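## Task

Read the lot number on the shelf edge under each foam block. Every foam block whose number occurs two or more times anywhere in the storeroom must end up lying on the desk with nothing overhanging its edge. Every foam block with a unique number stays on the shelf it started on. The robot must not fall over or finish tilted.

## Robot and tools

ROBOT. A TidyBot++: a four-caster mobile base (0.54 m long, 0.50 m wide, 0.38 m tall) with one seven-joint Kinova arm and a two-finger Robotiq gripper. The shoulder sits 0.12 m ahead of the base centre, 0.68 m up. Segments: upper arm 0.42 m, forearm 0.31 m, hand 0.31 m. It starts folded, hand pointing down, sticking out about 0.08 m past the base front. Cameras: base_camera (fixed on the base, looking ahead) and wrist_camera (looks along the hand).

FRAMES. Base frame: origin on the floor below the base centre, x ahead, y to the left, z up, metres. hand_pose is reported in it: the point between the finger pads; the hand's z axis runs out along the fingers, and the fingers close along its y axis. Odometry frame: where the base frame was at scene start; base_odometry counts wheel rotation only, so slip looks like travel. Heading in radians, left positive, -3.142 to 3.142. base_tilt is in degrees, forward and right positive.

move. One call, one action, plus optional cameras (list of "base_camera", "wrist_camera", "all"; [] for none) and blocking (true or omitted waits until everything rests; false returns in about 0.5 s while motion continues). With no action it just reports state and images. Action keys:
- base: relative offsets from the base's current position and heading, not poses. translate_m (forward +, -2 to 2 m), strafe_m (left +, -2 to 2 m), rotate_rad (counter-clockwise +, -6.3 to 6.3 rad). Offsets are measured along the axes the base had when the command began.
- joints: absolute angles by name: joint_1_rad to joint_7_rad (radians) and gripper_pos (0 open, 1 closed; pad gap about 85 x (1 - gripper_pos) mm). joint_2_rad limited to ±2.249, joint_4_rad to ±2.579, joint_6_rad to ±2.099; the rest turn freely but go the short way, so step by less than half a turn. joint_1_rad positive turns the arm clockwise from above, opposite to heading. joint_7_rad at 1.57 with the hand down opens the fingers left-right.
- target: one absolute hand pose in the base frame, seven numbers [x, y, z, qw, qx, qy, qz], metres then unit quaternion. With target, joints may only contain gripper_pos.
- speeds: caps for this action only: translate_m and strafe_m 0.05 to 0.5 m/s, rotate_rad 0.1 to 1.57 rad/s. When translating and strafing together, give one cap only.
An unknown key makes the call invalid; an out-of-range value gets it refused, which cancels later motion calls of that reply.

wait(seconds 0 to 10, cameras): lets time pass, returns state; ends early when motions settle. stop(cameras): brakes all running motions. zoom_image(camera, region [x0,y0,x1,y1] pixels, at most 504x504): enlarged view of the latest image, useful for reading lot numbers. read_manual: licence text only. finished_scene(scene): ends the current scene, irreversibly; the result usually reports success and gives the next task.

RESULT LINES. move says "done" or the worst status. base_status, joint_status, hand_status: "moving", "done", "off_target" (stopped short, may still push), "stopped", "contact_stop" or "time_out" (unrequested stops; later calls in that reply are skipped), "not_followed" (a self-collision check withheld targets; "joint command not followed" or "pose unreachable" with a "cause:"). hand_target is where the joint targets would put the hand. motor_effort is percent of max torque, peak in brackets. "ARM HIT" means a hard hit on the base or arm. torque_fault halts the arm for 10 s. Motor temperatures are listed per joint; MOTOR HOT appears at 60 °C, and at 75 °C an OVER-TEMPERATURE FAULT lets the arm sag ("limit_stop_at_motor_heat"). on_its_own lists things the robot did uncommanded.

PRACTICAL NOTES. After a target reports done, the hand is usually within 3 cm; fix residual error by adding (wanted - hand_pose) to the last target. To hold still, resend hand_target, not hand_pose. A held load makes the arm sag; correct the same way and never command a joint to its current reading while loaded. A hand pointing down reaches at most about 0.94 m high, only close in. Poses low, forward and near the base often end badly or strike the base; nothing stops the arm from hitting the base or furniture, and it keeps pushing. An unreachable pose wanders up to 10 s then times out. Base acceleration limit 0.5 m/s2; odometry drifts over many moves. Objects may be nudged by brief disturbances.

AVOID. Dropping objects or releasing them while moving; slamming or hard pushes; squeezing an object that still rests on a surface, or yanking and twisting a held one; driving or turning while the arm is caught on something high (tipping); swinging a stretched arm sideways or reaching far over nearby furniture from folded; long holds with the arm stretched out (heat). If the robot leans, pull the arm back or back the base away.

Each tool is called after "Call:" in YAML: its name, and indented under it one key for each argument.

## Session

Call:
move:
  joints: {"joint_6_rad":0.6}
  cameras: ["wrist_camera"]

Call:
move:
  base: {"rotate_rad":1.4}
  cameras: ["wrist_camera"]

Call:
move:
  base: {"rotate_rad":1.4}
  cameras: ["wrist_camera"]

Call:
move:
  base: {"rotate_rad":1.4}
  cameras: ["wrist_camera"]

Scene clock: 2.10 s.
Motor temperatures (°C): [38 35 30 37 40 37 42]
move: done
base_odometry: x=+0.000 y=+0.000 heading=+0.000
base_tilt: forward=-0.4 right=+0.6
base_status: not commanded
joint_positions: joint_1_rad=-0.038 joint_2_rad=-0.374 joint_3_rad=+3.113 joint_4_rad=-2.522 joint_5_rad=-0.004 joint_6_rad=+0.545 joint_7_rad=+1.592 gripper_pos=+0.000
joint_status: all done
motor_effort: joint_1_rad=+0(1) joint_2_rad=-6(6) joint_3_rad=+1(1) joint_4_rad=+20(20) joint_5_rad=+1(1) joint_6_rad=+9(9) joint_7_rad=-1(1)
hand_pose: x=+0.5384 y=+0.0302 z=+0.8915 quat_wxyz=(-0.012, +0.718, +0.032, +0.695) (m; base frame)
hand_target: x=+0.5382 y=+0.0303 z=+0.9072 quat_wxyz=(-0.012, +0.699, +0.032, +0.714) (m; base frame)
hand_status: not commanded
pictures: wrist_camera
Images, in order (width x height): wrist_camera 644x476.

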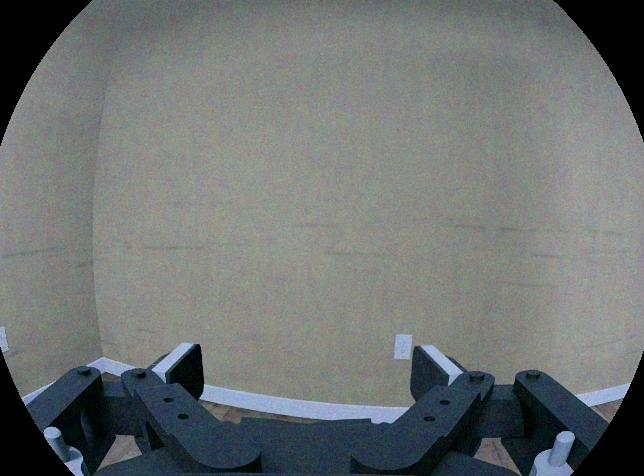

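Scene clock: 4.27 s.
Motor temperatures (°C): [38 35 30 37 40 37 42]
move: done
base_odometry: x=+0.000 y=+0.000 heading=+1.399
base_tilt: forward=-0.3 right=+0.6
base_status: done
joint_positions: joint_1_rad=-0.038 joint_2_rad=-0.374 joint_3_rad=+3.113 joint_4_rad=-2.522 joint_5_rad=-0.004 joint_6_rad=+0.545 joint_7_rad=+1.592 gripper_pos=+0.000
joint_status: not commanded
motor_effort: joint_1_rad=+0(2) joint_2_rad=-6(7) joint_3_rad=+1(2) joint_4_rad=+19(20) joint_5_rad=+1(1) joint_6_rad=+9(9) joint_7_rad=+0(1)
hand_pose: x=+0.5384 y=+0.0302 z=+0.8915 quat_wxyz=(-0.012, +0.718, +0.032, +0.695) (m; base frame)
hand_target: x=+0.5382 y=+0.0303 z=+0.9072 quat_wxyz=(-0.012, +0.699, +0.032, +0.714) (m; base frame)
hand_status: not commanded
pictures: wrist_camera
Images, in order (width x height): wrist_camera 644x476.

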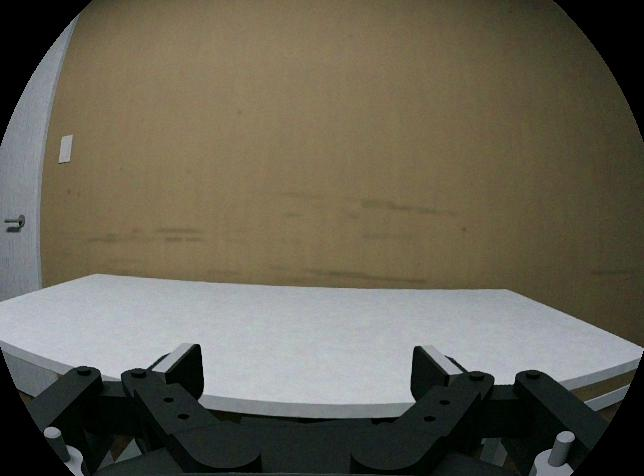

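Scene clock: 6.43 s.
Motor temperatures (°C): [38 35 30 37 40 37 42]
move: done
base_odometry: x=+0.000 y=+0.000 heading=+2.798
base_tilt: forward=-0.3 right=+0.6
base_status: done
joint_positions: joint_1_rad=-0.038 joint_2_rad=-0.374 joint_3_rad=+3.113 joint_4_rad=-2.522 joint_5_rad=-0.004 joint_6_rad=+0.545 joint_7_rad=+1.592 gripper_pos=+0.000
joint_status: not commanded
motor_effort: joint_1_rad=-1(2) joint_2_rad=-6(7) joint_3_rad=+1(2) joint_4_rad=+19(20) joint_5_rad=+1(1) joint_6_rad=+9(9) joint_7_rad=+0(1)
hand_pose: x=+0.5384 y=+0.0303 z=+0.8916 quat_wxyz=(-0.012, +0.718, +0.033, +0.695) (m; base frame)
hand_target: x=+0.5382 y=+0.0303 z=+0.9072 quat_wxyz=(-0.012, +0.699, +0.032, +0.714) (m; base frame)
hand_status: not commanded
pictures: wrist_camera
Images, in order (width x height): wrist_camera 644x476.

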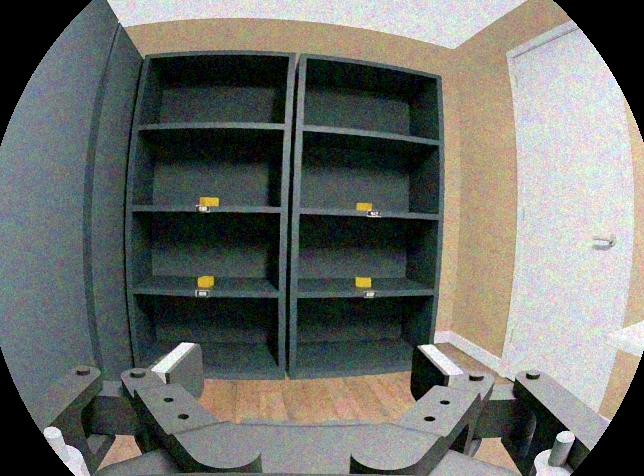

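Scene clock: 8.60 s.
Motor temperatures (°C): [38 35 30 37 40 37 42]
move: done
base_odometry: x=+0.000 y=+0.000 heading=-2.086
base_tilt: forward=-0.4 right=+0.6
base_status: done
joint_positions: joint_1_rad=-0.038 joint_2_rad=-0.374 joint_3_rad=+3.112 joint_4_rad=-2.522 joint_5_rad=-0.004 joint_6_rad=+0.545 joint_7_rad=+1.592 gripper_pos=+0.000
joint_status: not commanded
motor_effort: joint_1_rad=+0(2) joint_2_rad=-6(7) joint_3_rad=+1(2) joint_4_rad=+19(20) joint_5_rad=+1(1) joint_6_rad=+9(10) joint_7_rad=+0(1)
hand_pose: x=+0.5384 y=+0.0303 z=+0.8916 quat_wxyz=(-0.012, +0.718, +0.033, +0.695) (m; base frame)
hand_target: x=+0.5382 y=+0.0303 z=+0.9072 quat_wxyz=(-0.012, +0.699, +0.032, +0.714) (m; base frame)
hand_status: not commanded
pictures: wrist_camera
Images, in order (width x height): wrist_camera 644x476.

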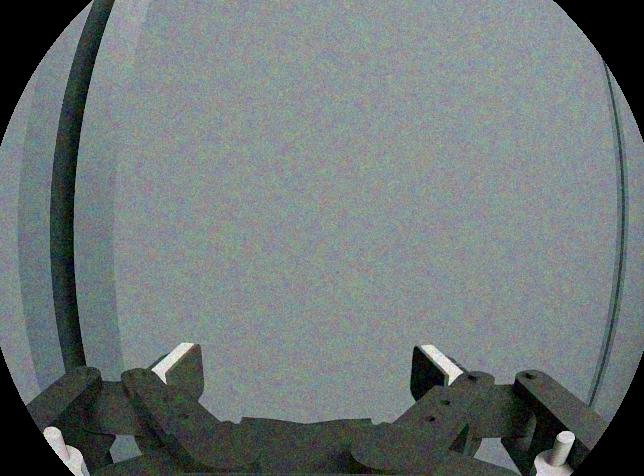

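Call:
move:
  base: {"rotate_rad":1.35}
  cameras: ["wrist_camera"]

Call:
move:
  base: {"rotate_rad":-1.43}
  cameras: []

Call:
move:
  base: {"translate_m":1.0}

Scene clock: 11.00 s.
Motor temperatures (°C): [38 35 30 37 40 37 42]
move: done
base_odometry: x=+0.000 y=+0.000 heading=-0.736
base_tilt: forward=-0.3 right=+0.6
base_status: done
joint_positions: joint_1_rad=-0.038 joint_2_rad=-0.374 joint_3_rad=+3.112 joint_4_rad=-2.522 joint_5_rad=-0.004 joint_6_rad=+0.545 joint_7_rad=+1.592 gripper_pos=+0.000
joint_status: not commanded
motor_effort: joint_1_rad=+0(1) joint_2_rad=-7(7) joint_3_rad=+1(2) joint_4_rad=+19(21) joint_5_rad=+1(1) joint_6_rad=+9(9) joint_7_rad=+0(1)
hand_pose: x=+0.5384 y=+0.0304 z=+0.8916 quat_wxyz=(-0.012, +0.718, +0.033, +0.695) (m; base frame)
hand_target: x=+0.5382 y=+0.0303 z=+0.9072 quat_wxyz=(-0.012, +0.699, +0.032, +0.714) (m; base frame)
hand_status: not commanded
pictures: wrist_camera
Images, in order (width x height): wrist_camera 644x476.

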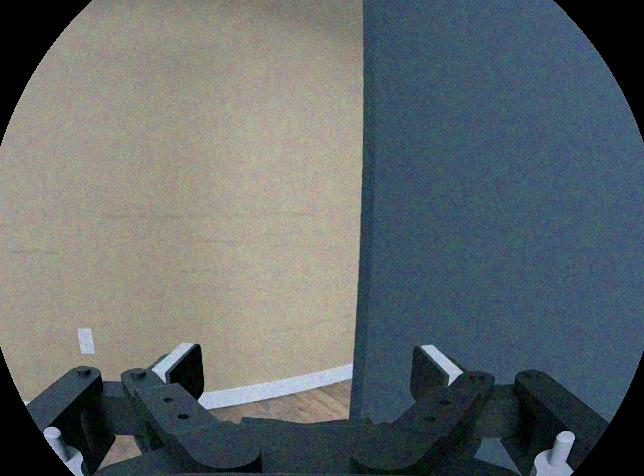

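Scene clock: 13.33 s.
Motor temperatures (°C): [38 35 30 37 40 37 42]
move: done
base_odometry: x=+0.000 y=+0.000 heading=-2.165
base_tilt: forward=-0.3 right=+0.6
base_status: done
joint_positions: joint_1_rad=-0.038 joint_2_rad=-0.374 joint_3_rad=+3.113 joint_4_rad=-2.522 joint_5_rad=-0.004 joint_6_rad=+0.546 joint_7_rad=+1.592 gripper_pos=+0.000
joint_status: not commanded
motor_effort: joint_1_rad=+0(2) joint_2_rad=-6(7) joint_3_rad=+1(2) joint_4_rad=+20(21) joint_5_rad=+1(1) joint_6_rad=+9(9) joint_7_rad=+0(1)
hand_pose: x=+0.5385 y=+0.0300 z=+0.8917 quat_wxyz=(-0.012, +0.718, +0.032, +0.696) (m; base frame)
hand_target: x=+0.5382 y=+0.0303 z=+0.9072 quat_wxyz=(-0.012, +0.699, +0.032, +0.714) (m; base frame)
hand_status: not commanded
pictures: none
No camera images: "cameras" was empty.

Scene clock: 28.33 s.
Motor temperatures (°C): [38 36 30 38 40 37 42]
move: time_out
TORQUE WARNING: joint_4_rad reached its warning level (56.7 N m). A warning alone does not stop the arm.
base_odometry: x=-0.558 y=-0.827 heading=-2.173
base_tilt: forward=-0.4 right=+0.6
base_status: translate_m time_out (by the wheels' count: +0.998 of +1.000)
joint_positions: joint_1_rad=-0.039 joint_2_rad=-0.542 joint_3_rad=+3.117 joint_4_rad=-2.650 joint_5_rad=-0.002 joint_6_rad=+0.593 joint_7_rad=+1.593 gripper_pos=+0.000
joint_status: not commanded
motor_effort: joint_1_rad=-2(7) joint_2_rad=+31(52) joint_3_rad=-3(7) joint_4_rad=+45(62) joint_5_rad=+2(7) joint_6_rad=+7(35) joint_7_rad=+0(4)
hand_pose: x=+0.4816 y=+0.0255 z=+0.8983 quat_wxyz=(-0.009, +0.687, +0.032, +0.726) (m; base frame)
hand_target: x=+0.5382 y=+0.0303 z=+0.9072 quat_wxyz=(-0.012, +0.699, +0.032, +0.714) (m; base frame)
hand_status: not commanded
pictures: base_camera, wrist_camera
Images, in order (width x height): base_camera 644x364, wrist_camera 644x476.

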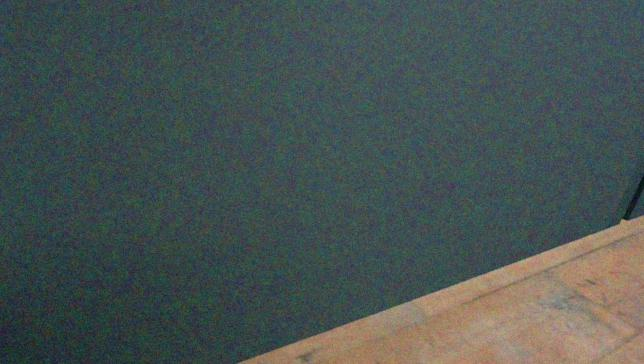

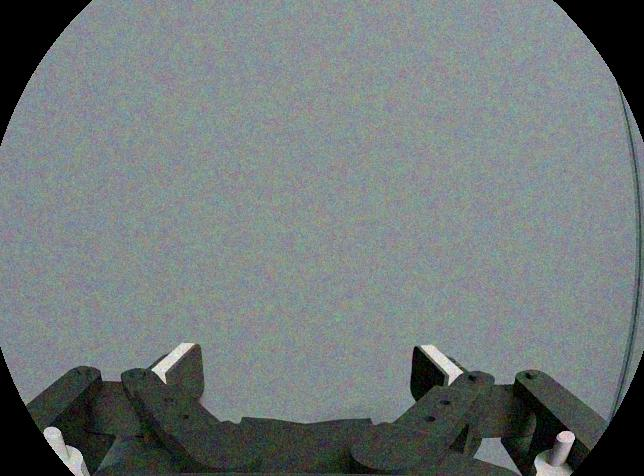

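Call:
move:
  base: {"translate_m":-0.45}
  cameras: []

Call:
move:
  base: {"rotate_rad":-1.36}

Scene clock: 30.73 s.
Motor temperatures (°C): [38 36 30 38 40 37 42]
move: done
base_odometry: x=-0.303 y=-0.456 heading=-2.173
base_tilt: forward=-0.4 right=+0.6
base_status: done
joint_positions: joint_1_rad=-0.038 joint_2_rad=-0.376 joint_3_rad=+3.119 joint_4_rad=-2.521 joint_5_rad=-0.002 joint_6_rad=+0.593 joint_7_rad=+1.593 gripper_pos=+0.000
joint_status: not commanded
motor_effort: joint_1_rad=+0(5) joint_2_rad=-7(32) joint_3_rad=+1(5) joint_4_rad=+20(45) joint_5_rad=+1(4) joint_6_rad=+9(10) joint_7_rad=+0(1)
hand_pose: x=+0.5387 y=+0.0274 z=+0.9082 quat_wxyz=(-0.010, +0.700, +0.030, +0.714) (m; base frame)
hand_target: x=+0.5382 y=+0.0303 z=+0.9072 quat_wxyz=(-0.012, +0.699, +0.032, +0.714) (m; base frame)
hand_status: not commanded
pictures: none
No camera images: "cameras" was empty.

Scene clock: 32.90 s.
Motor temperatures (°C): [38 36 30 38 40 37 42]
move: done
base_odometry: x=-0.303 y=-0.456 heading=+2.751
base_tilt: forward=-0.3 right=+0.6
base_status: done
joint_positions: joint_1_rad=-0.038 joint_2_rad=-0.376 joint_3_rad=+3.119 joint_4_rad=-2.521 joint_5_rad=-0.002 joint_6_rad=+0.593 joint_7_rad=+1.593 gripper_pos=+0.000
joint_status: not commanded
motor_effort: joint_1_rad=-1(2) joint_2_rad=-6(7) joint_3_rad=+1(2) joint_4_rad=+20(20) joint_5_rad=+1(1) joint_6_rad=+9(9) joint_7_rad=+0(1)
hand_pose: x=+0.5387 y=+0.0276 z=+0.9082 quat_wxyz=(-0.010, +0.700, +0.031, +0.714) (m; base frame)
hand_target: x=+0.5382 y=+0.0303 z=+0.9072 quat_wxyz=(-0.012, +0.699, +0.032, +0.714) (m; base frame)
hand_status: not commanded
pictures: base_camera, wrist_camera
Images, in order (width x height): base_camera 644x364, wrist_camera 644x476.

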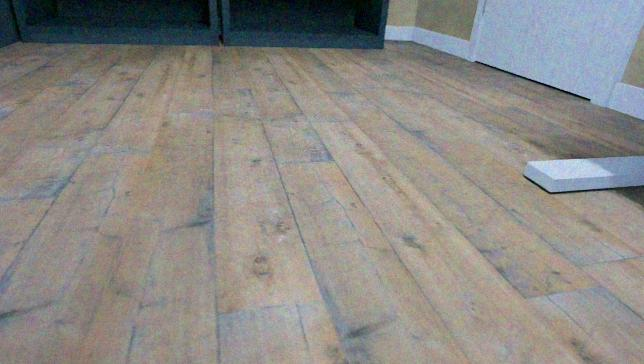

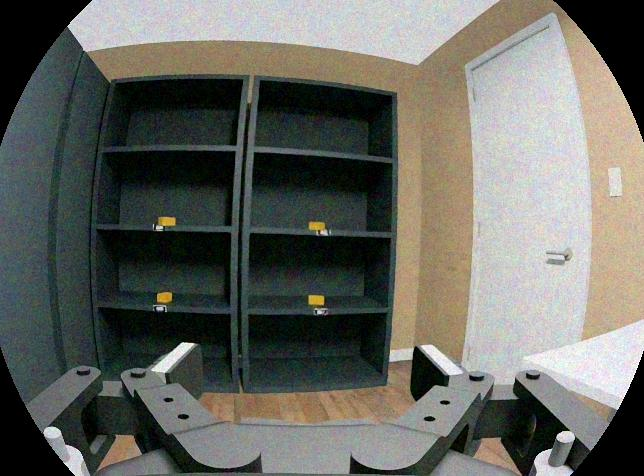

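Call:
move:
  base: {"translate_m":1.1,"strafe_m":0.2}

Scene clock: 41.60 s.
Motor temperatures (°C): [38 36 30 38 40 37 42]
move: done
base_odometry: x=-1.397 y=-0.222 heading=+2.750
base_tilt: forward=-0.3 right=+0.6
base_status: done
joint_positions: joint_1_rad=-0.038 joint_2_rad=-0.376 joint_3_rad=+3.119 joint_4_rad=-2.521 joint_5_rad=-0.002 joint_6_rad=+0.593 joint_7_rad=+1.593 gripper_pos=+0.000
joint_status: not commanded
motor_effort: joint_1_rad=+0(1) joint_2_rad=-6(8) joint_3_rad=+1(1) joint_4_rad=+20(21) joint_5_rad=+1(1) joint_6_rad=+9(10) joint_7_rad=+0(1)
hand_pose: x=+0.5386 y=+0.0276 z=+0.9084 quat_wxyz=(-0.010, +0.700, +0.031, +0.714) (m; base frame)
hand_target: x=+0.5382 y=+0.0303 z=+0.9072 quat_wxyz=(-0.012, +0.699, +0.032, +0.714) (m; base frame)
hand_status: not commanded
pictures: base_camera, wrist_camera
Images, in order (width x height): base_camera 644x364, wrist_camera 644x476.

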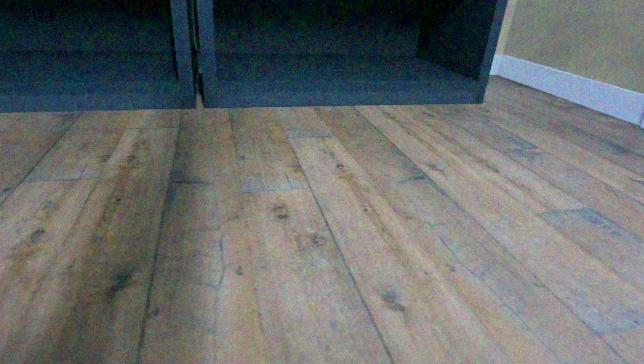

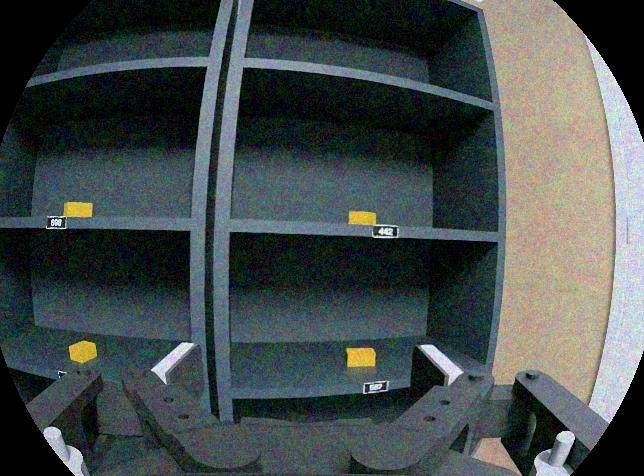

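Call:
zoom_image:
  camera: "wrist_camera"
  region: [30, 205, 90, 240]

Call:
zoom_image:
  camera: "wrist_camera"
  region: [355, 215, 415, 245]

Call:
zoom_image:
  camera: "wrist_camera"
  region: [345, 370, 405, 400]

Call:
move:
  base: {"strafe_m":0.3}
  joints: {"joint_6_rad":0.3}
  cameras: ["wrist_camera"]

Call:
zoom_image:
  camera: "wrist_camera"
  region: [150, 100, 400, 360]

Scaled by 8.400.

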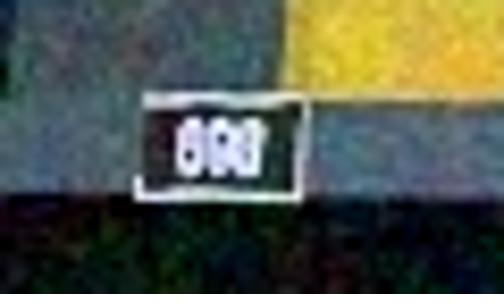

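Scaled by 8.400.

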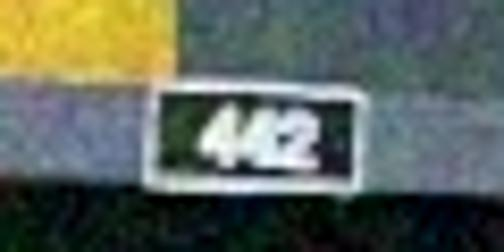

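Scaled by 8.400.

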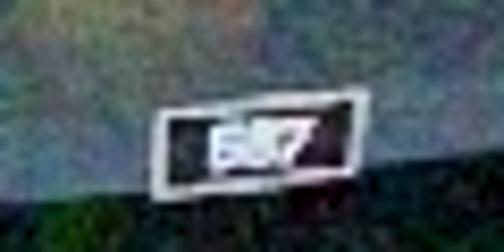

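Scene clock: 43.77 s.
Motor temperatures (°C): [38 35 30 38 40 37 42]
move: done
base_odometry: x=-1.511 y=-0.500 heading=+2.750
base_tilt: forward=-0.3 right=+0.6
base_status: done
joint_positions: joint_1_rad=-0.038 joint_2_rad=-0.375 joint_3_rad=+3.117 joint_4_rad=-2.523 joint_5_rad=-0.002 joint_6_rad=+0.325 joint_7_rad=+1.593 gripper_pos=+0.000
joint_status: all done
motor_effort: joint_1_rad=-1(2) joint_2_rad=-6(7) joint_3_rad=+1(2) joint_4_rad=+20(22) joint_5_rad=+1(2) joint_6_rad=+8(10) joint_7_rad=+0(1)
hand_pose: x=+0.5287 y=+0.0273 z=+0.8240 quat_wxyz=(-0.008, +0.790, +0.035, +0.612) (m; base frame)
hand_target: x=+0.5261 y=+0.0289 z=+0.8150 quat_wxyz=(-0.010, +0.798, +0.035, +0.601) (m; base frame)
hand_status: not commanded
pictures: wrist_camera
Images, in order (width x height): wrist_camera 644x476.

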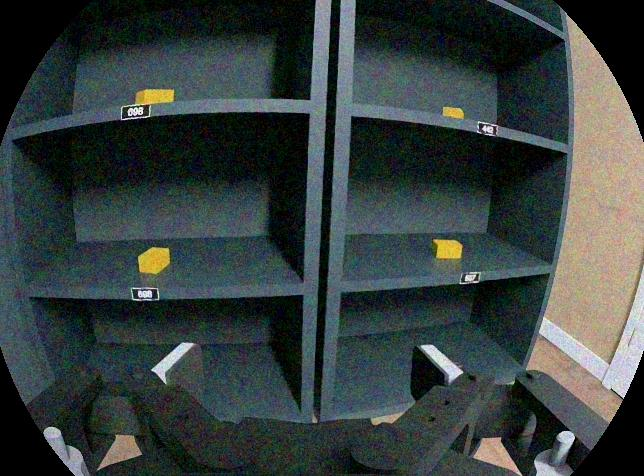

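Scaled by 1.938.

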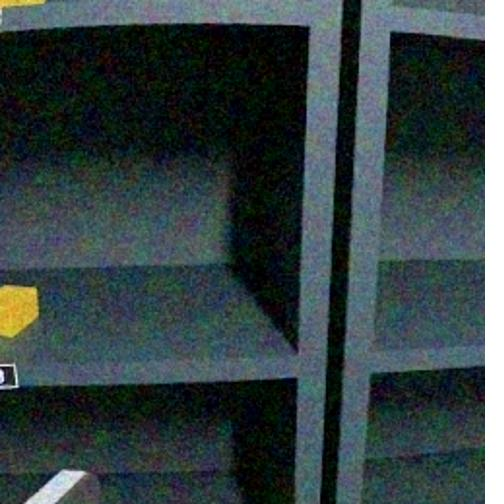

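Call:
zoom_image:
  camera: "wrist_camera"
  region: [115, 280, 175, 310]

Call:
zoom_image:
  camera: "wrist_camera"
  region: [105, 98, 165, 128]

Call:
zoom_image:
  camera: "wrist_camera"
  region: [440, 265, 500, 295]

Scaled by 8.400.

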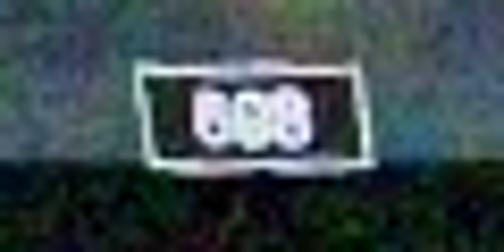

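Scaled by 8.400.

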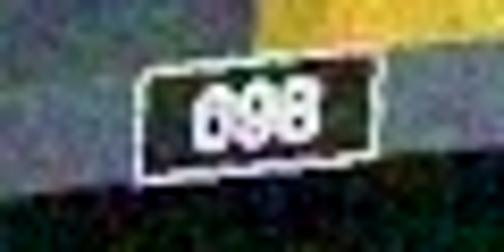

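Scaled by 8.400.

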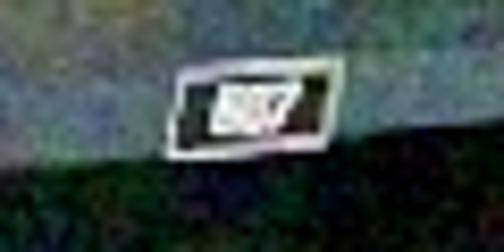

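Call:
move:
  base: {"strafe_m":0.27,"translate_m":0.12}
  target: [0.68,0.0,0.65,0.0,0.866,0.0,0.5]

Scene clock: 46.17 s.
Motor temperatures (°C): [38 35 30 38 40 37 42]
move: done
base_odometry: x=-1.725 y=-0.704 heading=+2.751
base_tilt: forward=-0.3 right=+0.6
base_status: done
joint_positions: joint_1_rad=-0.018 joint_2_rad=+0.309 joint_3_rad=+3.135 joint_4_rad=-2.316 joint_5_rad=-0.002 joint_6_rad=+0.478 joint_7_rad=+1.593 gripper_pos=+0.000
joint_status: not commanded
motor_effort: joint_1_rad=+0(1) joint_2_rad=-23(24) joint_3_rad=+0(3) joint_4_rad=+13(21) joint_5_rad=+1(1) joint_6_rad=+7(9) joint_7_rad=-1(1)
hand_pose: x=+0.6630 y=+0.0146 z=+0.6396 quat_wxyz=(-0.001, +0.879, +0.019, +0.477) (m; base frame)
hand_target: x=+0.6800 y=+0.0000 z=+0.6500 quat_wxyz=(+0.000, +0.866, +0.000, +0.500) (m; base frame)
hand_status: done (0.025 m and 3.8 deg from the pose sent, 0.232 m and 16.1 deg at the start)
pictures: base_camera, wrist_camera
Images, in order (width x height): base_camera 644x364, wrist_camera 644x476.

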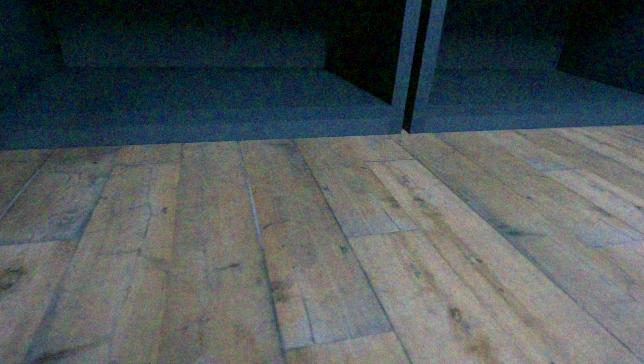

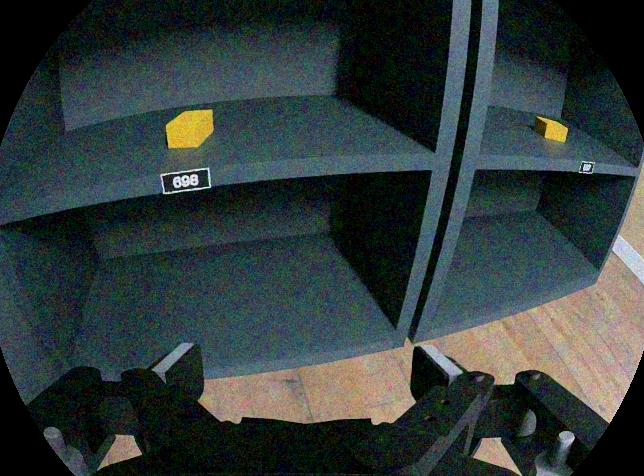

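Call:
move:
  base: {"strafe_m":0.19,"rotate_rad":0.06}
  target: [0.68,0.0,0.70,0.0,0.866,0.0,0.5]
  cameras: ["wrist_camera"]

Call:
zoom_image:
  camera: "wrist_camera"
  region: [220, 80, 420, 240]

Scene clock: 49.73 s.
Motor temperatures (°C): [38 36 30 38 40 37 42]
move: time_out
base_odometry: x=-1.778 y=-0.831 heading=+2.816
base_tilt: forward=-0.3 right=+0.6
base_status: strafe_m time_out (by the wheels' count: +0.138 of +0.190); the other done
joint_positions: joint_1_rad=-0.005 joint_2_rad=+0.200 joint_3_rad=+3.142 joint_4_rad=-2.234 joint_5_rad=-0.002 joint_6_rad=+0.378 joint_7_rad=+1.593 gripper_pos=+0.000
joint_status: not commanded
motor_effort: joint_1_rad=-1(11) joint_2_rad=-22(30) joint_3_rad=+0(8) joint_4_rad=+16(19) joint_5_rad=+0(2) joint_6_rad=+8(9) joint_7_rad=+0(1)
hand_pose: x=+0.6822 y=+0.0037 z=+0.7102 quat_wxyz=(+0.004, +0.856, +0.011, +0.517) (m; base frame)
hand_target: x=+0.6800 y=+0.0000 z=+0.7000 quat_wxyz=(+0.000, +0.866, +0.000, +0.500) (m; base frame)
hand_status: done (0.011 m and 2.6 deg from the pose sent, 0.064 m and 3.8 deg at the start)
pictures: wrist_camera
Images, in order (width x height): wrist_camera 644x476.

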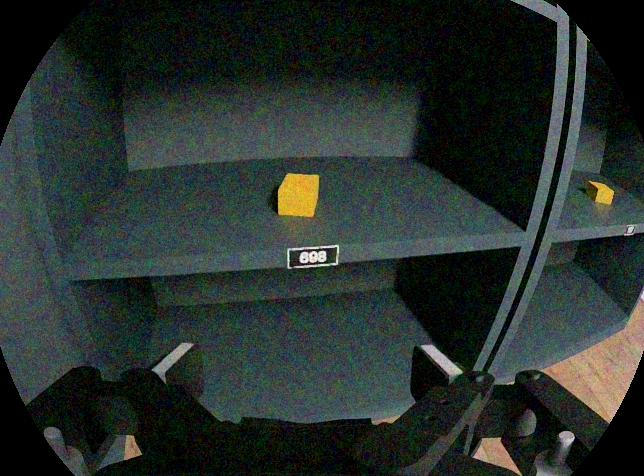

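Scaled by 2.520.

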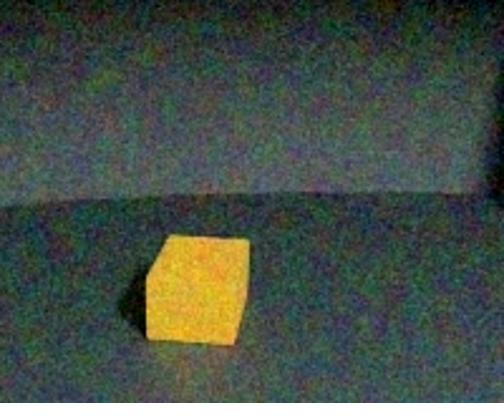

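Call:
move:
  base: {"translate_m":0.2}
  target: [0.68,0.0,0.63,0.0,0.866,0.0,0.5]
  cameras: ["wrist_camera"]

Scene clock: 51.77 s.
Motor temperatures (°C): [38 36 30 38 40 37 42]
move: done
base_odometry: x=-1.967 y=-0.767 heading=+2.816
base_tilt: forward=-0.3 right=+0.6
base_status: done
joint_positions: joint_1_rad=-0.005 joint_2_rad=+0.380 joint_3_rad=+3.142 joint_4_rad=-2.295 joint_5_rad=-0.002 joint_6_rad=+0.561 joint_7_rad=+1.593 gripper_pos=+0.000
joint_status: not commanded
motor_effort: joint_1_rad=+0(1) joint_2_rad=-25(29) joint_3_rad=+0(1) joint_4_rad=+12(17) joint_5_rad=+1(1) joint_6_rad=+8(9) joint_7_rad=+0(1)
hand_pose: x=+0.6830 y=+0.0037 z=+0.6308 quat_wxyz=(+0.004, +0.871, +0.011, +0.491) (m; base frame)
hand_target: x=+0.6800 y=+0.0000 z=+0.6300 quat_wxyz=(+0.000, +0.866, +0.000, +0.500) (m; base frame)
hand_status: done (0.005 m and 1.8 deg from the pose sent, 0.080 m and 2.6 deg at the start)
pictures: wrist_camera
Images, in order (width x height): wrist_camera 644x476.

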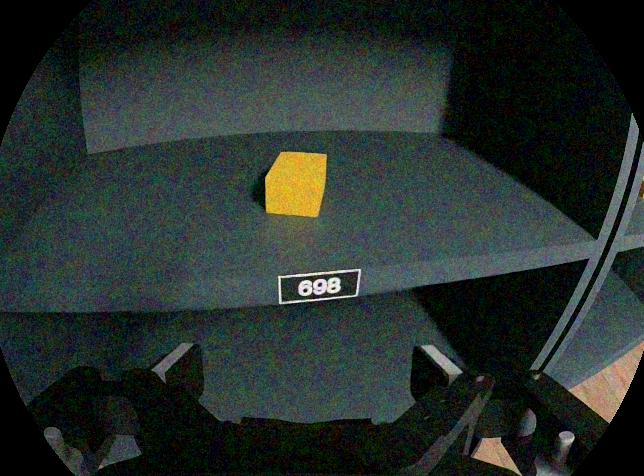

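Call:
move:
  base: {"translate_m":0.17,"strafe_m":0.008}
  target: [0.68,0.0,0.605,0.0,0.866,0.0,0.5]
  cameras: ["wrist_camera"]

Scene clock: 54.50 s.
Motor temperatures (°C): [38 36 30 38 40 37 42]
move: done
base_odometry: x=-2.131 y=-0.721 heading=+2.816
base_tilt: forward=-0.3 right=+0.6
base_status: done
joint_positions: joint_1_rad=-0.005 joint_2_rad=+0.443 joint_3_rad=+3.142 joint_4_rad=-2.323 joint_5_rad=-0.002 joint_6_rad=+0.663 joint_7_rad=+1.593 gripper_pos=+0.000
joint_status: not commanded
motor_effort: joint_1_rad=-1(2) joint_2_rad=-26(28) joint_3_rad=+0(1) joint_4_rad=+11(13) joint_5_rad=+1(1) joint_6_rad=+7(8) joint_7_rad=+0(1)
hand_pose: x=+0.6830 y=+0.0036 z=+0.6116 quat_wxyz=(+0.005, +0.868, +0.011, +0.496) (m; base frame)
hand_target: x=+0.6800 y=+0.0000 z=+0.6050 quat_wxyz=(+0.000, +0.866, +0.000, +0.500) (m; base frame)
hand_status: done (0.008 m and 1.4 deg from the pose sent, 0.026 m and 1.8 deg at the start)
pictures: wrist_camera
Images, in order (width x height): wrist_camera 644x476.

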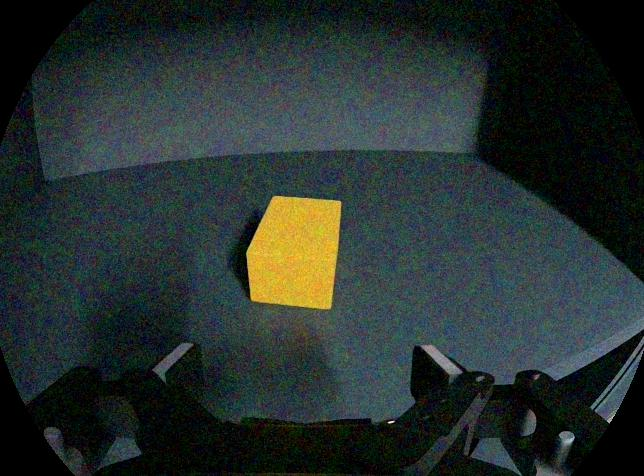

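Call:
move:
  base: {"translate_m":0.14,"strafe_m":0.008}
  target: [0.68,0.0,0.572,0.0,0.866,0.0,0.5]
  cameras: ["wrist_camera"]

Call:
move:
  joints: {"gripper_pos":0.6}
  cameras: ["wrist_camera"]

Scene clock: 56.10 s.
Motor temperatures (°C): [38 36 30 38 40 37 42]
move: done
base_odometry: x=-2.267 y=-0.683 heading=+2.816
base_tilt: forward=-0.3 right=+0.6
base_status: done
joint_positions: joint_1_rad=-0.005 joint_2_rad=+0.555 joint_3_rad=+3.142 joint_4_rad=-2.344 joint_5_rad=-0.002 joint_6_rad=+0.789 joint_7_rad=+1.593 gripper_pos=+0.000
joint_status: not commanded
motor_effort: joint_1_rad=+0(2) joint_2_rad=-28(30) joint_3_rad=+0(1) joint_4_rad=+9(12) joint_5_rad=+1(1) joint_6_rad=+7(9) joint_7_rad=-1(1)
hand_pose: x=+0.6833 y=+0.0036 z=+0.5743 quat_wxyz=(+0.005, +0.870, +0.011, +0.493) (m; base frame)
hand_target: x=+0.6800 y=+0.0000 z=+0.5720 quat_wxyz=(+0.000, +0.866, +0.000, +0.500) (m; base frame)
hand_status: done (0.005 m and 1.6 deg from the pose sent, 0.040 m and 1.4 deg at the start)
pictures: wrist_camera
Images, in order (width x height): wrist_camera 644x476.

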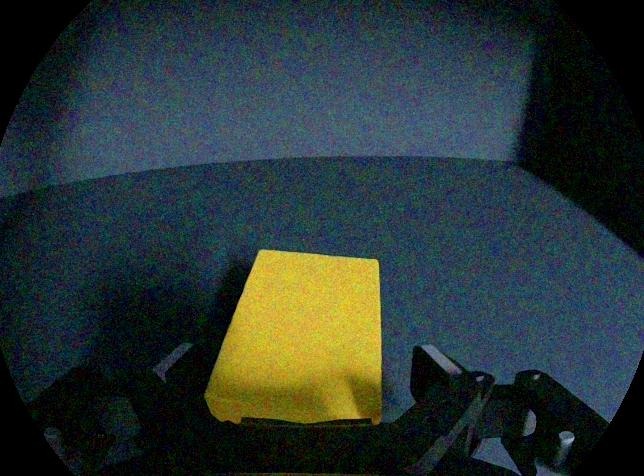

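Scene clock: 56.97 s.
Motor temperatures (°C): [38 36 30 37 40 37 42]
move: off_target
base_odometry: x=-2.266 y=-0.683 heading=+2.816
base_tilt: forward=-0.3 right=+0.6
base_status: not commanded
joint_positions: joint_1_rad=-0.005 joint_2_rad=+0.555 joint_3_rad=+3.142 joint_4_rad=-2.344 joint_5_rad=-0.002 joint_6_rad=+0.794 joint_7_rad=+1.593 gripper_pos=+0.397
joint_status: gripper_pos off_target (ended at +0.397, target +0.600)
motor_effort: joint_1_rad=-1(1) joint_2_rad=-28(29) joint_3_rad=+0(1) joint_4_rad=+8(9) joint_5_rad=+1(1) joint_6_rad=+7(8) joint_7_rad=+0(1)
hand_pose: x=+0.6841 y=+0.0036 z=+0.5757 quat_wxyz=(+0.005, +0.869, +0.011, +0.495) (m; base frame)
hand_target: x=+0.6800 y=+0.0000 z=+0.5720 quat_wxyz=(+0.000, +0.866, +0.000, +0.500) (m; base frame)
hand_status: not commanded
pictures: wrist_camera
Images, in order (width x height): wrist_camera 644x476.

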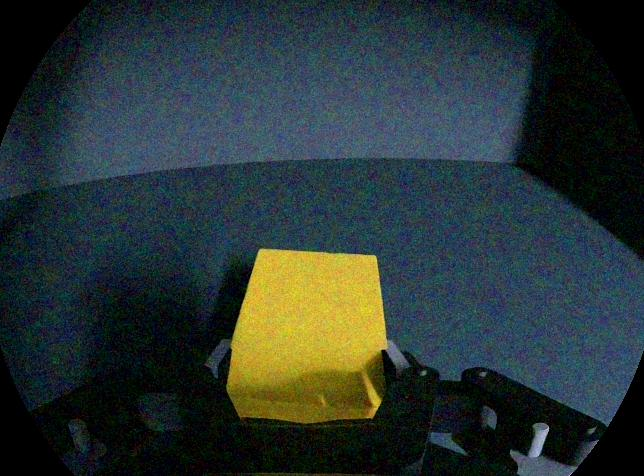

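Call:
move:
  target: [0.68,0.0,0.64,0.0,0.866,0.0,0.5]
  cameras: []

Call:
move:
  base: {"translate_m":-0.98,"strafe_m":-0.3}
  cameras: ["wrist_camera"]

Call:
move:
  base: {"rotate_rad":-1.57}
  target: [0.62,0.0,0.93,0.0,0.866,0.0,0.5]

Scene clock: 58.93 s.
Motor temperatures (°C): [38 36 30 37 40 37 42]
move: done
base_odometry: x=-2.266 y=-0.683 heading=+2.816
base_tilt: forward=-0.3 right=+0.6
base_status: not commanded
joint_positions: joint_1_rad=-0.005 joint_2_rad=+0.358 joint_3_rad=+3.142 joint_4_rad=-2.325 joint_5_rad=-0.002 joint_6_rad=+0.624 joint_7_rad=+1.593 gripper_pos=+0.397
joint_status: not commanded
motor_effort: joint_1_rad=+0(1) joint_2_rad=-24(30) joint_3_rad=+0(1) joint_4_rad=+13(13) joint_5_rad=+1(1) joint_6_rad=+9(9) joint_7_rad=+0(1)
hand_pose: x=+0.6805 y=+0.0036 z=+0.6479 quat_wxyz=(+0.005, +0.857, +0.011, +0.515) (m; base frame)
hand_target: x=+0.6800 y=+0.0000 z=+0.6400 quat_wxyz=(+0.000, +0.866, +0.000, +0.500) (m; base frame)
hand_status: done (0.009 m and 2.4 deg from the pose sent, 0.065 m and 1.5 deg at the start)
pictures: none
No camera images: "cameras" was empty.

Scene clock: 62.40 s.
Motor temperatures (°C): [38 36 30 37 40 37 42]
move: done
base_odometry: x=-1.242 y=-0.712 heading=+2.816
base_tilt: forward=-0.3 right=+0.6
base_status: done
joint_positions: joint_1_rad=-0.005 joint_2_rad=+0.357 joint_3_rad=+3.142 joint_4_rad=-2.321 joint_5_rad=-0.002 joint_6_rad=+0.618 joint_7_rad=+1.593 gripper_pos=+0.397
joint_status: not commanded
motor_effort: joint_1_rad=-1(2) joint_2_rad=-26(27) joint_3_rad=+0(1) joint_4_rad=+12(15) joint_5_rad=+1(1) joint_6_rad=+8(9) joint_7_rad=+0(1)
hand_pose: x=+0.6814 y=+0.0036 z=+0.6486 quat_wxyz=(+0.005, +0.857, +0.011, +0.515) (m; base frame)
hand_target: x=+0.6800 y=+0.0000 z=+0.6400 quat_wxyz=(+0.000, +0.866, +0.000, +0.500) (m; base frame)
hand_status: not commanded
pictures: wrist_camera
Images, in order (width x height): wrist_camera 644x476.

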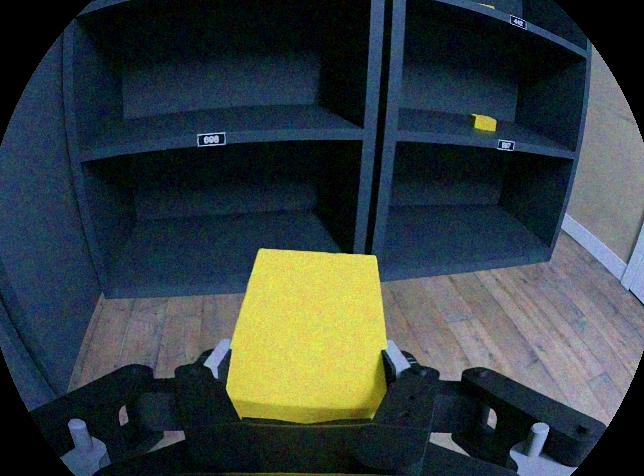

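Scene clock: 64.73 s.
Motor temperatures (°C): [38 36 30 37 40 37 42]
move: done
base_odometry: x=-1.242 y=-0.712 heading=+1.246
base_tilt: forward=-0.3 right=+0.6
base_status: done
joint_positions: joint_1_rad=-0.004 joint_2_rad=-0.195 joint_3_rad=+3.158 joint_4_rad=-1.811 joint_5_rad=-0.002 joint_6_rad=-0.447 joint_7_rad=+1.593 gripper_pos=+0.397
joint_status: not commanded
motor_effort: joint_1_rad=+0(3) joint_2_rad=-14(27) joint_3_rad=+0(3) joint_4_rad=+23(23) joint_5_rad=+1(1) joint_6_rad=+8(9) joint_7_rad=+0(1)
hand_pose: x=+0.6261 y=-0.0051 z=+0.9332 quat_wxyz=(+0.007, +0.858, +0.003, +0.513) (m; base frame)
hand_target: x=+0.6200 y=+0.0000 z=+0.9300 quat_wxyz=(+0.000, +0.866, +0.000, +0.500) (m; base frame)
hand_status: done (0.009 m and 2.0 deg from the pose sent, 0.288 m and 2.4 deg at the start)
pictures: base_camera, wrist_camera
Images, in order (width x height): base_camera 644x364, wrist_camera 644x476.

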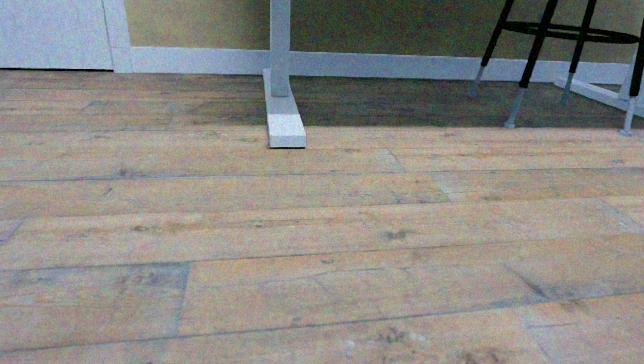

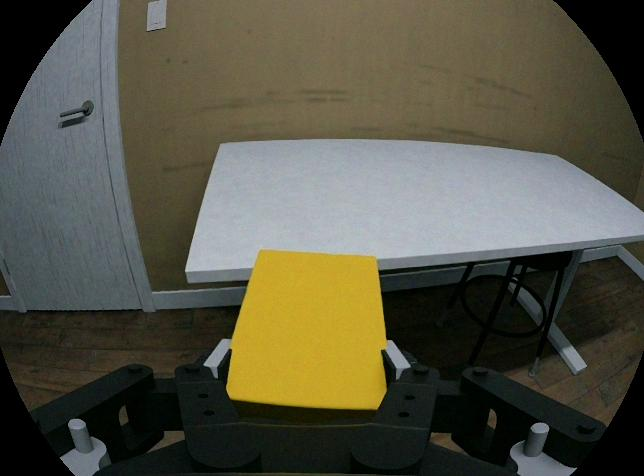

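Call:
move:
  base: {"translate_m":0.58,"strafe_m":-0.12}
  cameras: ["wrist_camera"]

Call:
move:
  target: [0.62,0.0,0.79,0.0,0.866,0.0,0.5]
  cameras: []

Call:
move:
  target: [0.62,0.0,0.762,0.0,0.866,0.0,0.5]
  cameras: []

Call:
move:
  target: [0.62,0.0,0.745,0.0,0.866,0.0,0.5]
  cameras: ["wrist_camera"]

Scene clock: 67.40 s.
Motor temperatures (°C): [38 36 30 37 40 37 42]
move: done
base_odometry: x=-0.943 y=-0.201 heading=+1.246
base_tilt: forward=-0.3 right=+0.6
base_status: done
joint_positions: joint_1_rad=-0.004 joint_2_rad=-0.196 joint_3_rad=+3.158 joint_4_rad=-1.809 joint_5_rad=-0.002 joint_6_rad=-0.452 joint_7_rad=+1.593 gripper_pos=+0.397
joint_status: not commanded
motor_effort: joint_1_rad=+0(1) joint_2_rad=-15(18) joint_3_rad=+0(1) joint_4_rad=+22(24) joint_5_rad=+1(1) joint_6_rad=+8(9) joint_7_rad=+0(1)
hand_pose: x=+0.6254 y=-0.0051 z=+0.9332 quat_wxyz=(+0.007, +0.859, +0.003, +0.512) (m; base frame)
hand_target: x=+0.6200 y=+0.0000 z=+0.9300 quat_wxyz=(+0.000, +0.866, +0.000, +0.500) (m; base frame)
hand_status: not commanded
pictures: wrist_camera
Images, in order (width x height): wrist_camera 644x476.

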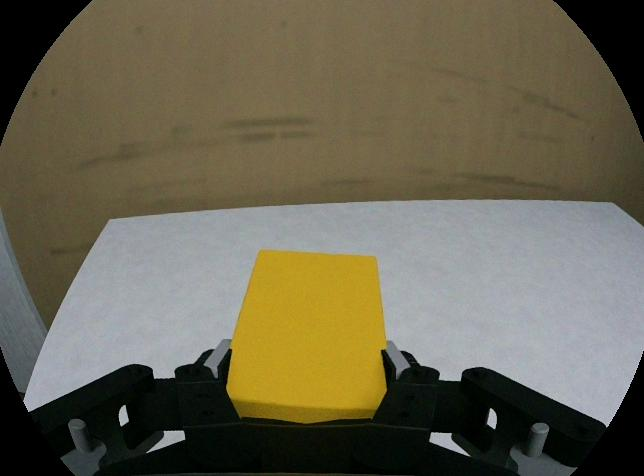

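Scene clock: 69.27 s.
Motor temperatures (°C): [38 36 30 37 40 37 42]
move: done
base_odometry: x=-0.943 y=-0.201 heading=+1.246
base_tilt: forward=-0.3 right=+0.6
base_status: not commanded
joint_positions: joint_1_rad=-0.012 joint_2_rad=-0.120 joint_3_rad=+3.159 joint_4_rad=-2.159 joint_5_rad=-0.002 joint_6_rad=-0.067 joint_7_rad=+1.593 gripper_pos=+0.397
joint_status: not commanded
motor_effort: joint_1_rad=+0(1) joint_2_rad=-15(17) joint_3_rad=+0(1) joint_4_rad=+20(22) joint_5_rad=+1(1) joint_6_rad=+8(9) joint_7_rad=+0(1)
hand_pose: x=+0.6170 y=-0.0014 z=+0.7989 quat_wxyz=(+0.005, +0.869, +0.006, +0.495) (m; base frame)
hand_target: x=+0.6200 y=+0.0000 z=+0.7900 quat_wxyz=(+0.000, +0.866, +0.000, +0.500) (m; base frame)
hand_status: done (0.009 m and 1.2 deg from the pose sent, 0.143 m and 1.8 deg at the start)
pictures: none
No camera images: "cameras" was empty.

Scene clock: 70.40 s.
Motor temperatures (°C): [38 36 30 37 40 37 42]
move: done
base_odometry: x=-0.943 y=-0.201 heading=+1.246
base_tilt: forward=-0.3 right=+0.6
base_status: not commanded
joint_positions: joint_1_rad=-0.012 joint_2_rad=-0.072 joint_3_rad=+3.159 joint_4_rad=-2.229 joint_5_rad=-0.002 joint_6_rad=+0.049 joint_7_rad=+1.585 gripper_pos=+0.397
joint_status: not commanded
motor_effort: joint_1_rad=+0(1) joint_2_rad=-15(17) joint_3_rad=+0(1) joint_4_rad=+19(20) joint_5_rad=+1(1) joint_6_rad=+8(9) joint_7_rad=+0(1)
hand_pose: x=+0.6181 y=-0.0014 z=+0.7681 quat_wxyz=(+0.004, +0.870, +0.003, +0.494) (m; base frame)
hand_target: x=+0.6200 y=+0.0000 z=+0.7620 quat_wxyz=(+0.000, +0.866, +0.000, +0.500) (m; base frame)
hand_status: done (0.007 m and 1.0 deg from the pose sent, 0.037 m and 1.2 deg at the start)
pictures: none
No camera images: "cameras" was empty.

Scene clock: 71.07 s.
Motor temperatures (°C): [38 36 30 37 40 37 42]
move: done
base_odometry: x=-0.943 y=-0.201 heading=+1.246
base_tilt: forward=-0.3 right=+0.6
base_status: not commanded
joint_positions: joint_1_rad=-0.012 joint_2_rad=-0.051 joint_3_rad=+3.159 joint_4_rad=-2.261 joint_5_rad=-0.002 joint_6_rad=+0.128 joint_7_rad=+1.585 gripper_pos=+0.397
joint_status: not commanded
motor_effort: joint_1_rad=-1(1) joint_2_rad=-16(16) joint_3_rad=+0(1) joint_4_rad=+19(19) joint_5_rad=+1(1) joint_6_rad=+8(8) joint_7_rad=+0(1)
hand_pose: x=+0.6216 y=-0.0015 z=+0.7625 quat_wxyz=(+0.004, +0.863, +0.003, +0.506) (m; base frame)
hand_target: x=+0.6200 y=+0.0000 z=+0.7450 quat_wxyz=(+0.000, +0.866, +0.000, +0.500) (m; base frame)
hand_status: done (0.018 m and 0.9 deg from the pose sent, 0.023 m and 1.0 deg at the start)
pictures: wrist_camera
Images, in order (width x height): wrist_camera 644x476.

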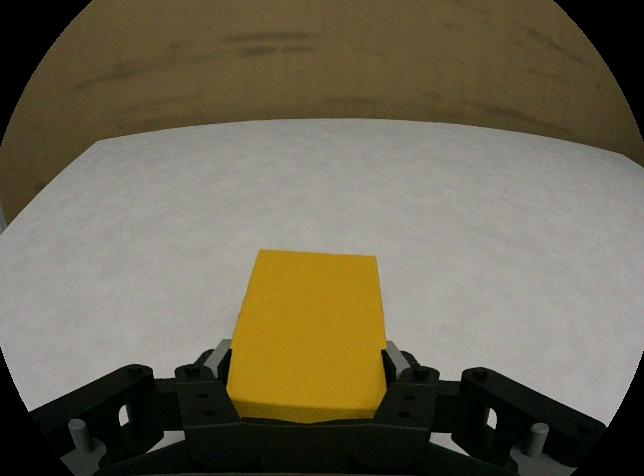

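Call:
move:
  joints: {"gripper_pos":0.1}
  cameras: []

Call:
move:
  target: [0.62,0.0,0.93,0.0,0.866,0.0,0.5]
  joints: {"gripper_pos":0}
  cameras: ["wrist_camera"]

Call:
move:
  base: {"translate_m":-0.56,"strafe_m":0.1}
  cameras: ["wrist_camera"]

Call:
move:
  base: {"rotate_rad":1.6}
  target: [0.66,0.0,1.05,0.0,0.83,0.0,0.558]

Scene clock: 72.17 s.
Motor temperatures (°C): [38 36 30 37 40 37 42]
move: done
base_odometry: x=-0.943 y=-0.201 heading=+1.246
base_tilt: forward=-0.3 right=+0.6
base_status: not commanded
joint_positions: joint_1_rad=-0.012 joint_2_rad=-0.047 joint_3_rad=+3.159 joint_4_rad=-2.263 joint_5_rad=-0.002 joint_6_rad=+0.128 joint_7_rad=+1.585 gripper_pos=+0.100
joint_status: all done
motor_effort: joint_1_rad=+0(1) joint_2_rad=-16(17) joint_3_rad=+0(0) joint_4_rad=+18(19) joint_5_rad=+1(1) joint_6_rad=+8(8) joint_7_rad=+0(1)
hand_pose: x=+0.6214 y=-0.0015 z=+0.7594 quat_wxyz=(+0.004, +0.864, +0.003, +0.503) (m; base frame)
hand_target: x=+0.6200 y=+0.0000 z=+0.7450 quat_wxyz=(+0.000, +0.866, +0.000, +0.500) (m; base frame)
hand_status: not commanded
pictures: none
No camera images: "cameras" was empty.

Scene clock: 74.23 s.
Motor temperatures (°C): [38 36 30 37 40 37 42]
move: done
base_odometry: x=-0.943 y=-0.201 heading=+1.246
base_tilt: forward=-0.3 right=+0.6
base_status: not commanded
joint_positions: joint_1_rad=-0.012 joint_2_rad=-0.192 joint_3_rad=+3.159 joint_4_rad=-1.810 joint_5_rad=-0.002 joint_6_rad=-0.446 joint_7_rad=+1.585 gripper_pos=+0.000
joint_status: all done
motor_effort: joint_1_rad=-1(1) joint_2_rad=-14(18) joint_3_rad=+0(1) joint_4_rad=+22(23) joint_5_rad=+1(1) joint_6_rad=+7(8) joint_7_rad=+0(1)
hand_pose: x=+0.6271 y=-0.0018 z=+0.9329 quat_wxyz=(+0.003, +0.858, +0.002, +0.513) (m; base frame)
hand_target: x=+0.6199 y=+0.0000 z=+0.9300 quat_wxyz=(+0.000, +0.866, +0.000, +0.500) (m; base frame)
hand_status: done (0.008 m and 1.8 deg from the pose sent, 0.171 m and 0.7 deg at the start)
pictures: wrist_camera
Images, in order (width x height): wrist_camera 644x476.

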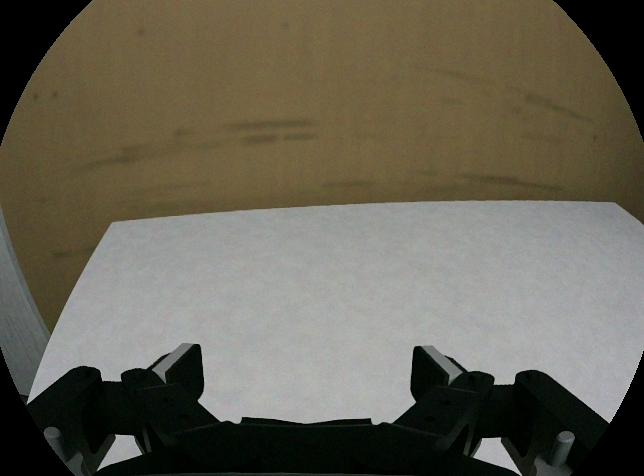

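Scene clock: 76.73 s.
Motor temperatures (°C): [38 36 30 37 40 37 42]
move: done
base_odometry: x=-1.217 y=-0.700 heading=+1.246
base_tilt: forward=-0.3 right=+0.6
base_status: done
joint_positions: joint_1_rad=-0.012 joint_2_rad=-0.208 joint_3_rad=+3.158 joint_4_rad=-1.808 joint_5_rad=-0.002 joint_6_rad=-0.452 joint_7_rad=+1.585 gripper_pos=+0.000
joint_status: not commanded
motor_effort: joint_1_rad=+0(2) joint_2_rad=-13(18) joint_3_rad=+0(3) joint_4_rad=+22(23) joint_5_rad=+1(1) joint_6_rad=+8(9) joint_7_rad=+0(1)
hand_pose: x=+0.6225 y=-0.0016 z=+0.9402 quat_wxyz=(+0.003, +0.855, +0.003, +0.518) (m; base frame)
hand_target: x=+0.6199 y=+0.0000 z=+0.9300 quat_wxyz=(+0.000, +0.866, +0.000, +0.500) (m; base frame)
hand_status: not commanded
pictures: wrist_camera
Images, in order (width x height): wrist_camera 644x476.

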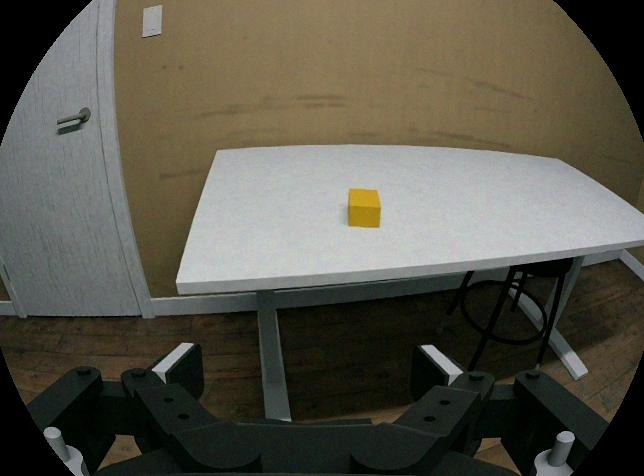

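Scene clock: 79.03 s.
Motor temperatures (°C): [38 36 30 38 40 37 42]
move: done
base_odometry: x=-1.217 y=-0.700 heading=+2.846
base_tilt: forward=-0.3 right=+0.6
base_status: done
joint_positions: joint_1_rad=-0.015 joint_2_rad=-0.139 joint_3_rad=+3.154 joint_4_rad=-1.494 joint_5_rad=-0.002 joint_6_rad=-0.558 joint_7_rad=+1.585 gripper_pos=+0.000
joint_status: not commanded
motor_effort: joint_1_rad=-1(3) joint_2_rad=-16(19) joint_3_rad=+0(3) joint_4_rad=+21(24) joint_5_rad=+1(1) joint_6_rad=+8(9) joint_7_rad=+0(1)
hand_pose: x=+0.6610 y=+0.0024 z=+1.0618 quat_wxyz=(+0.002, +0.817, +0.006, +0.577) (m; base frame)
hand_target: x=+0.6600 y=+0.0000 z=+1.0500 quat_wxyz=(+0.000, +0.830, +0.000, +0.558) (m; base frame)
hand_status: done (0.012 m and 2.7 deg from the pose sent, 0.116 m and 5.4 deg at the start)
pictures: base_camera, wrist_camera
Images, in order (width x height): base_camera 644x364, wrist_camera 644x476.

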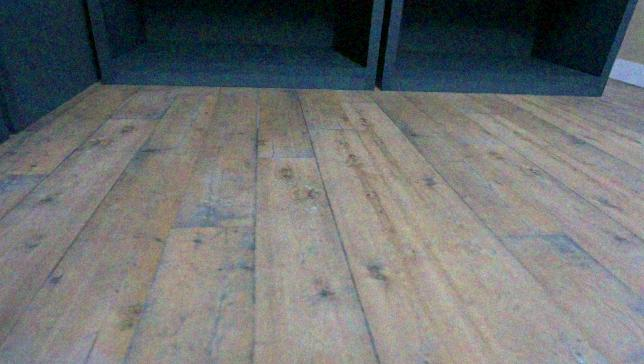

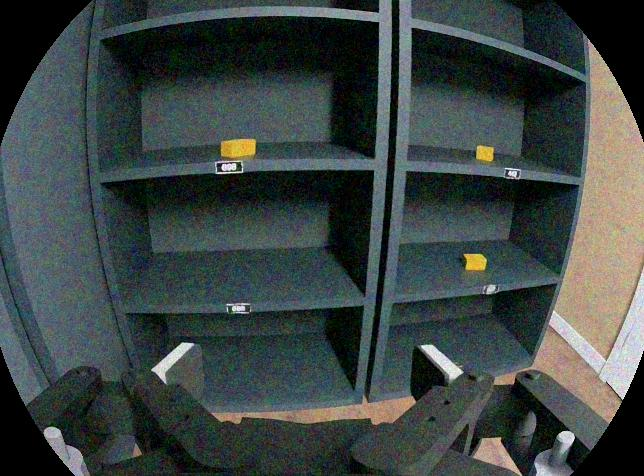

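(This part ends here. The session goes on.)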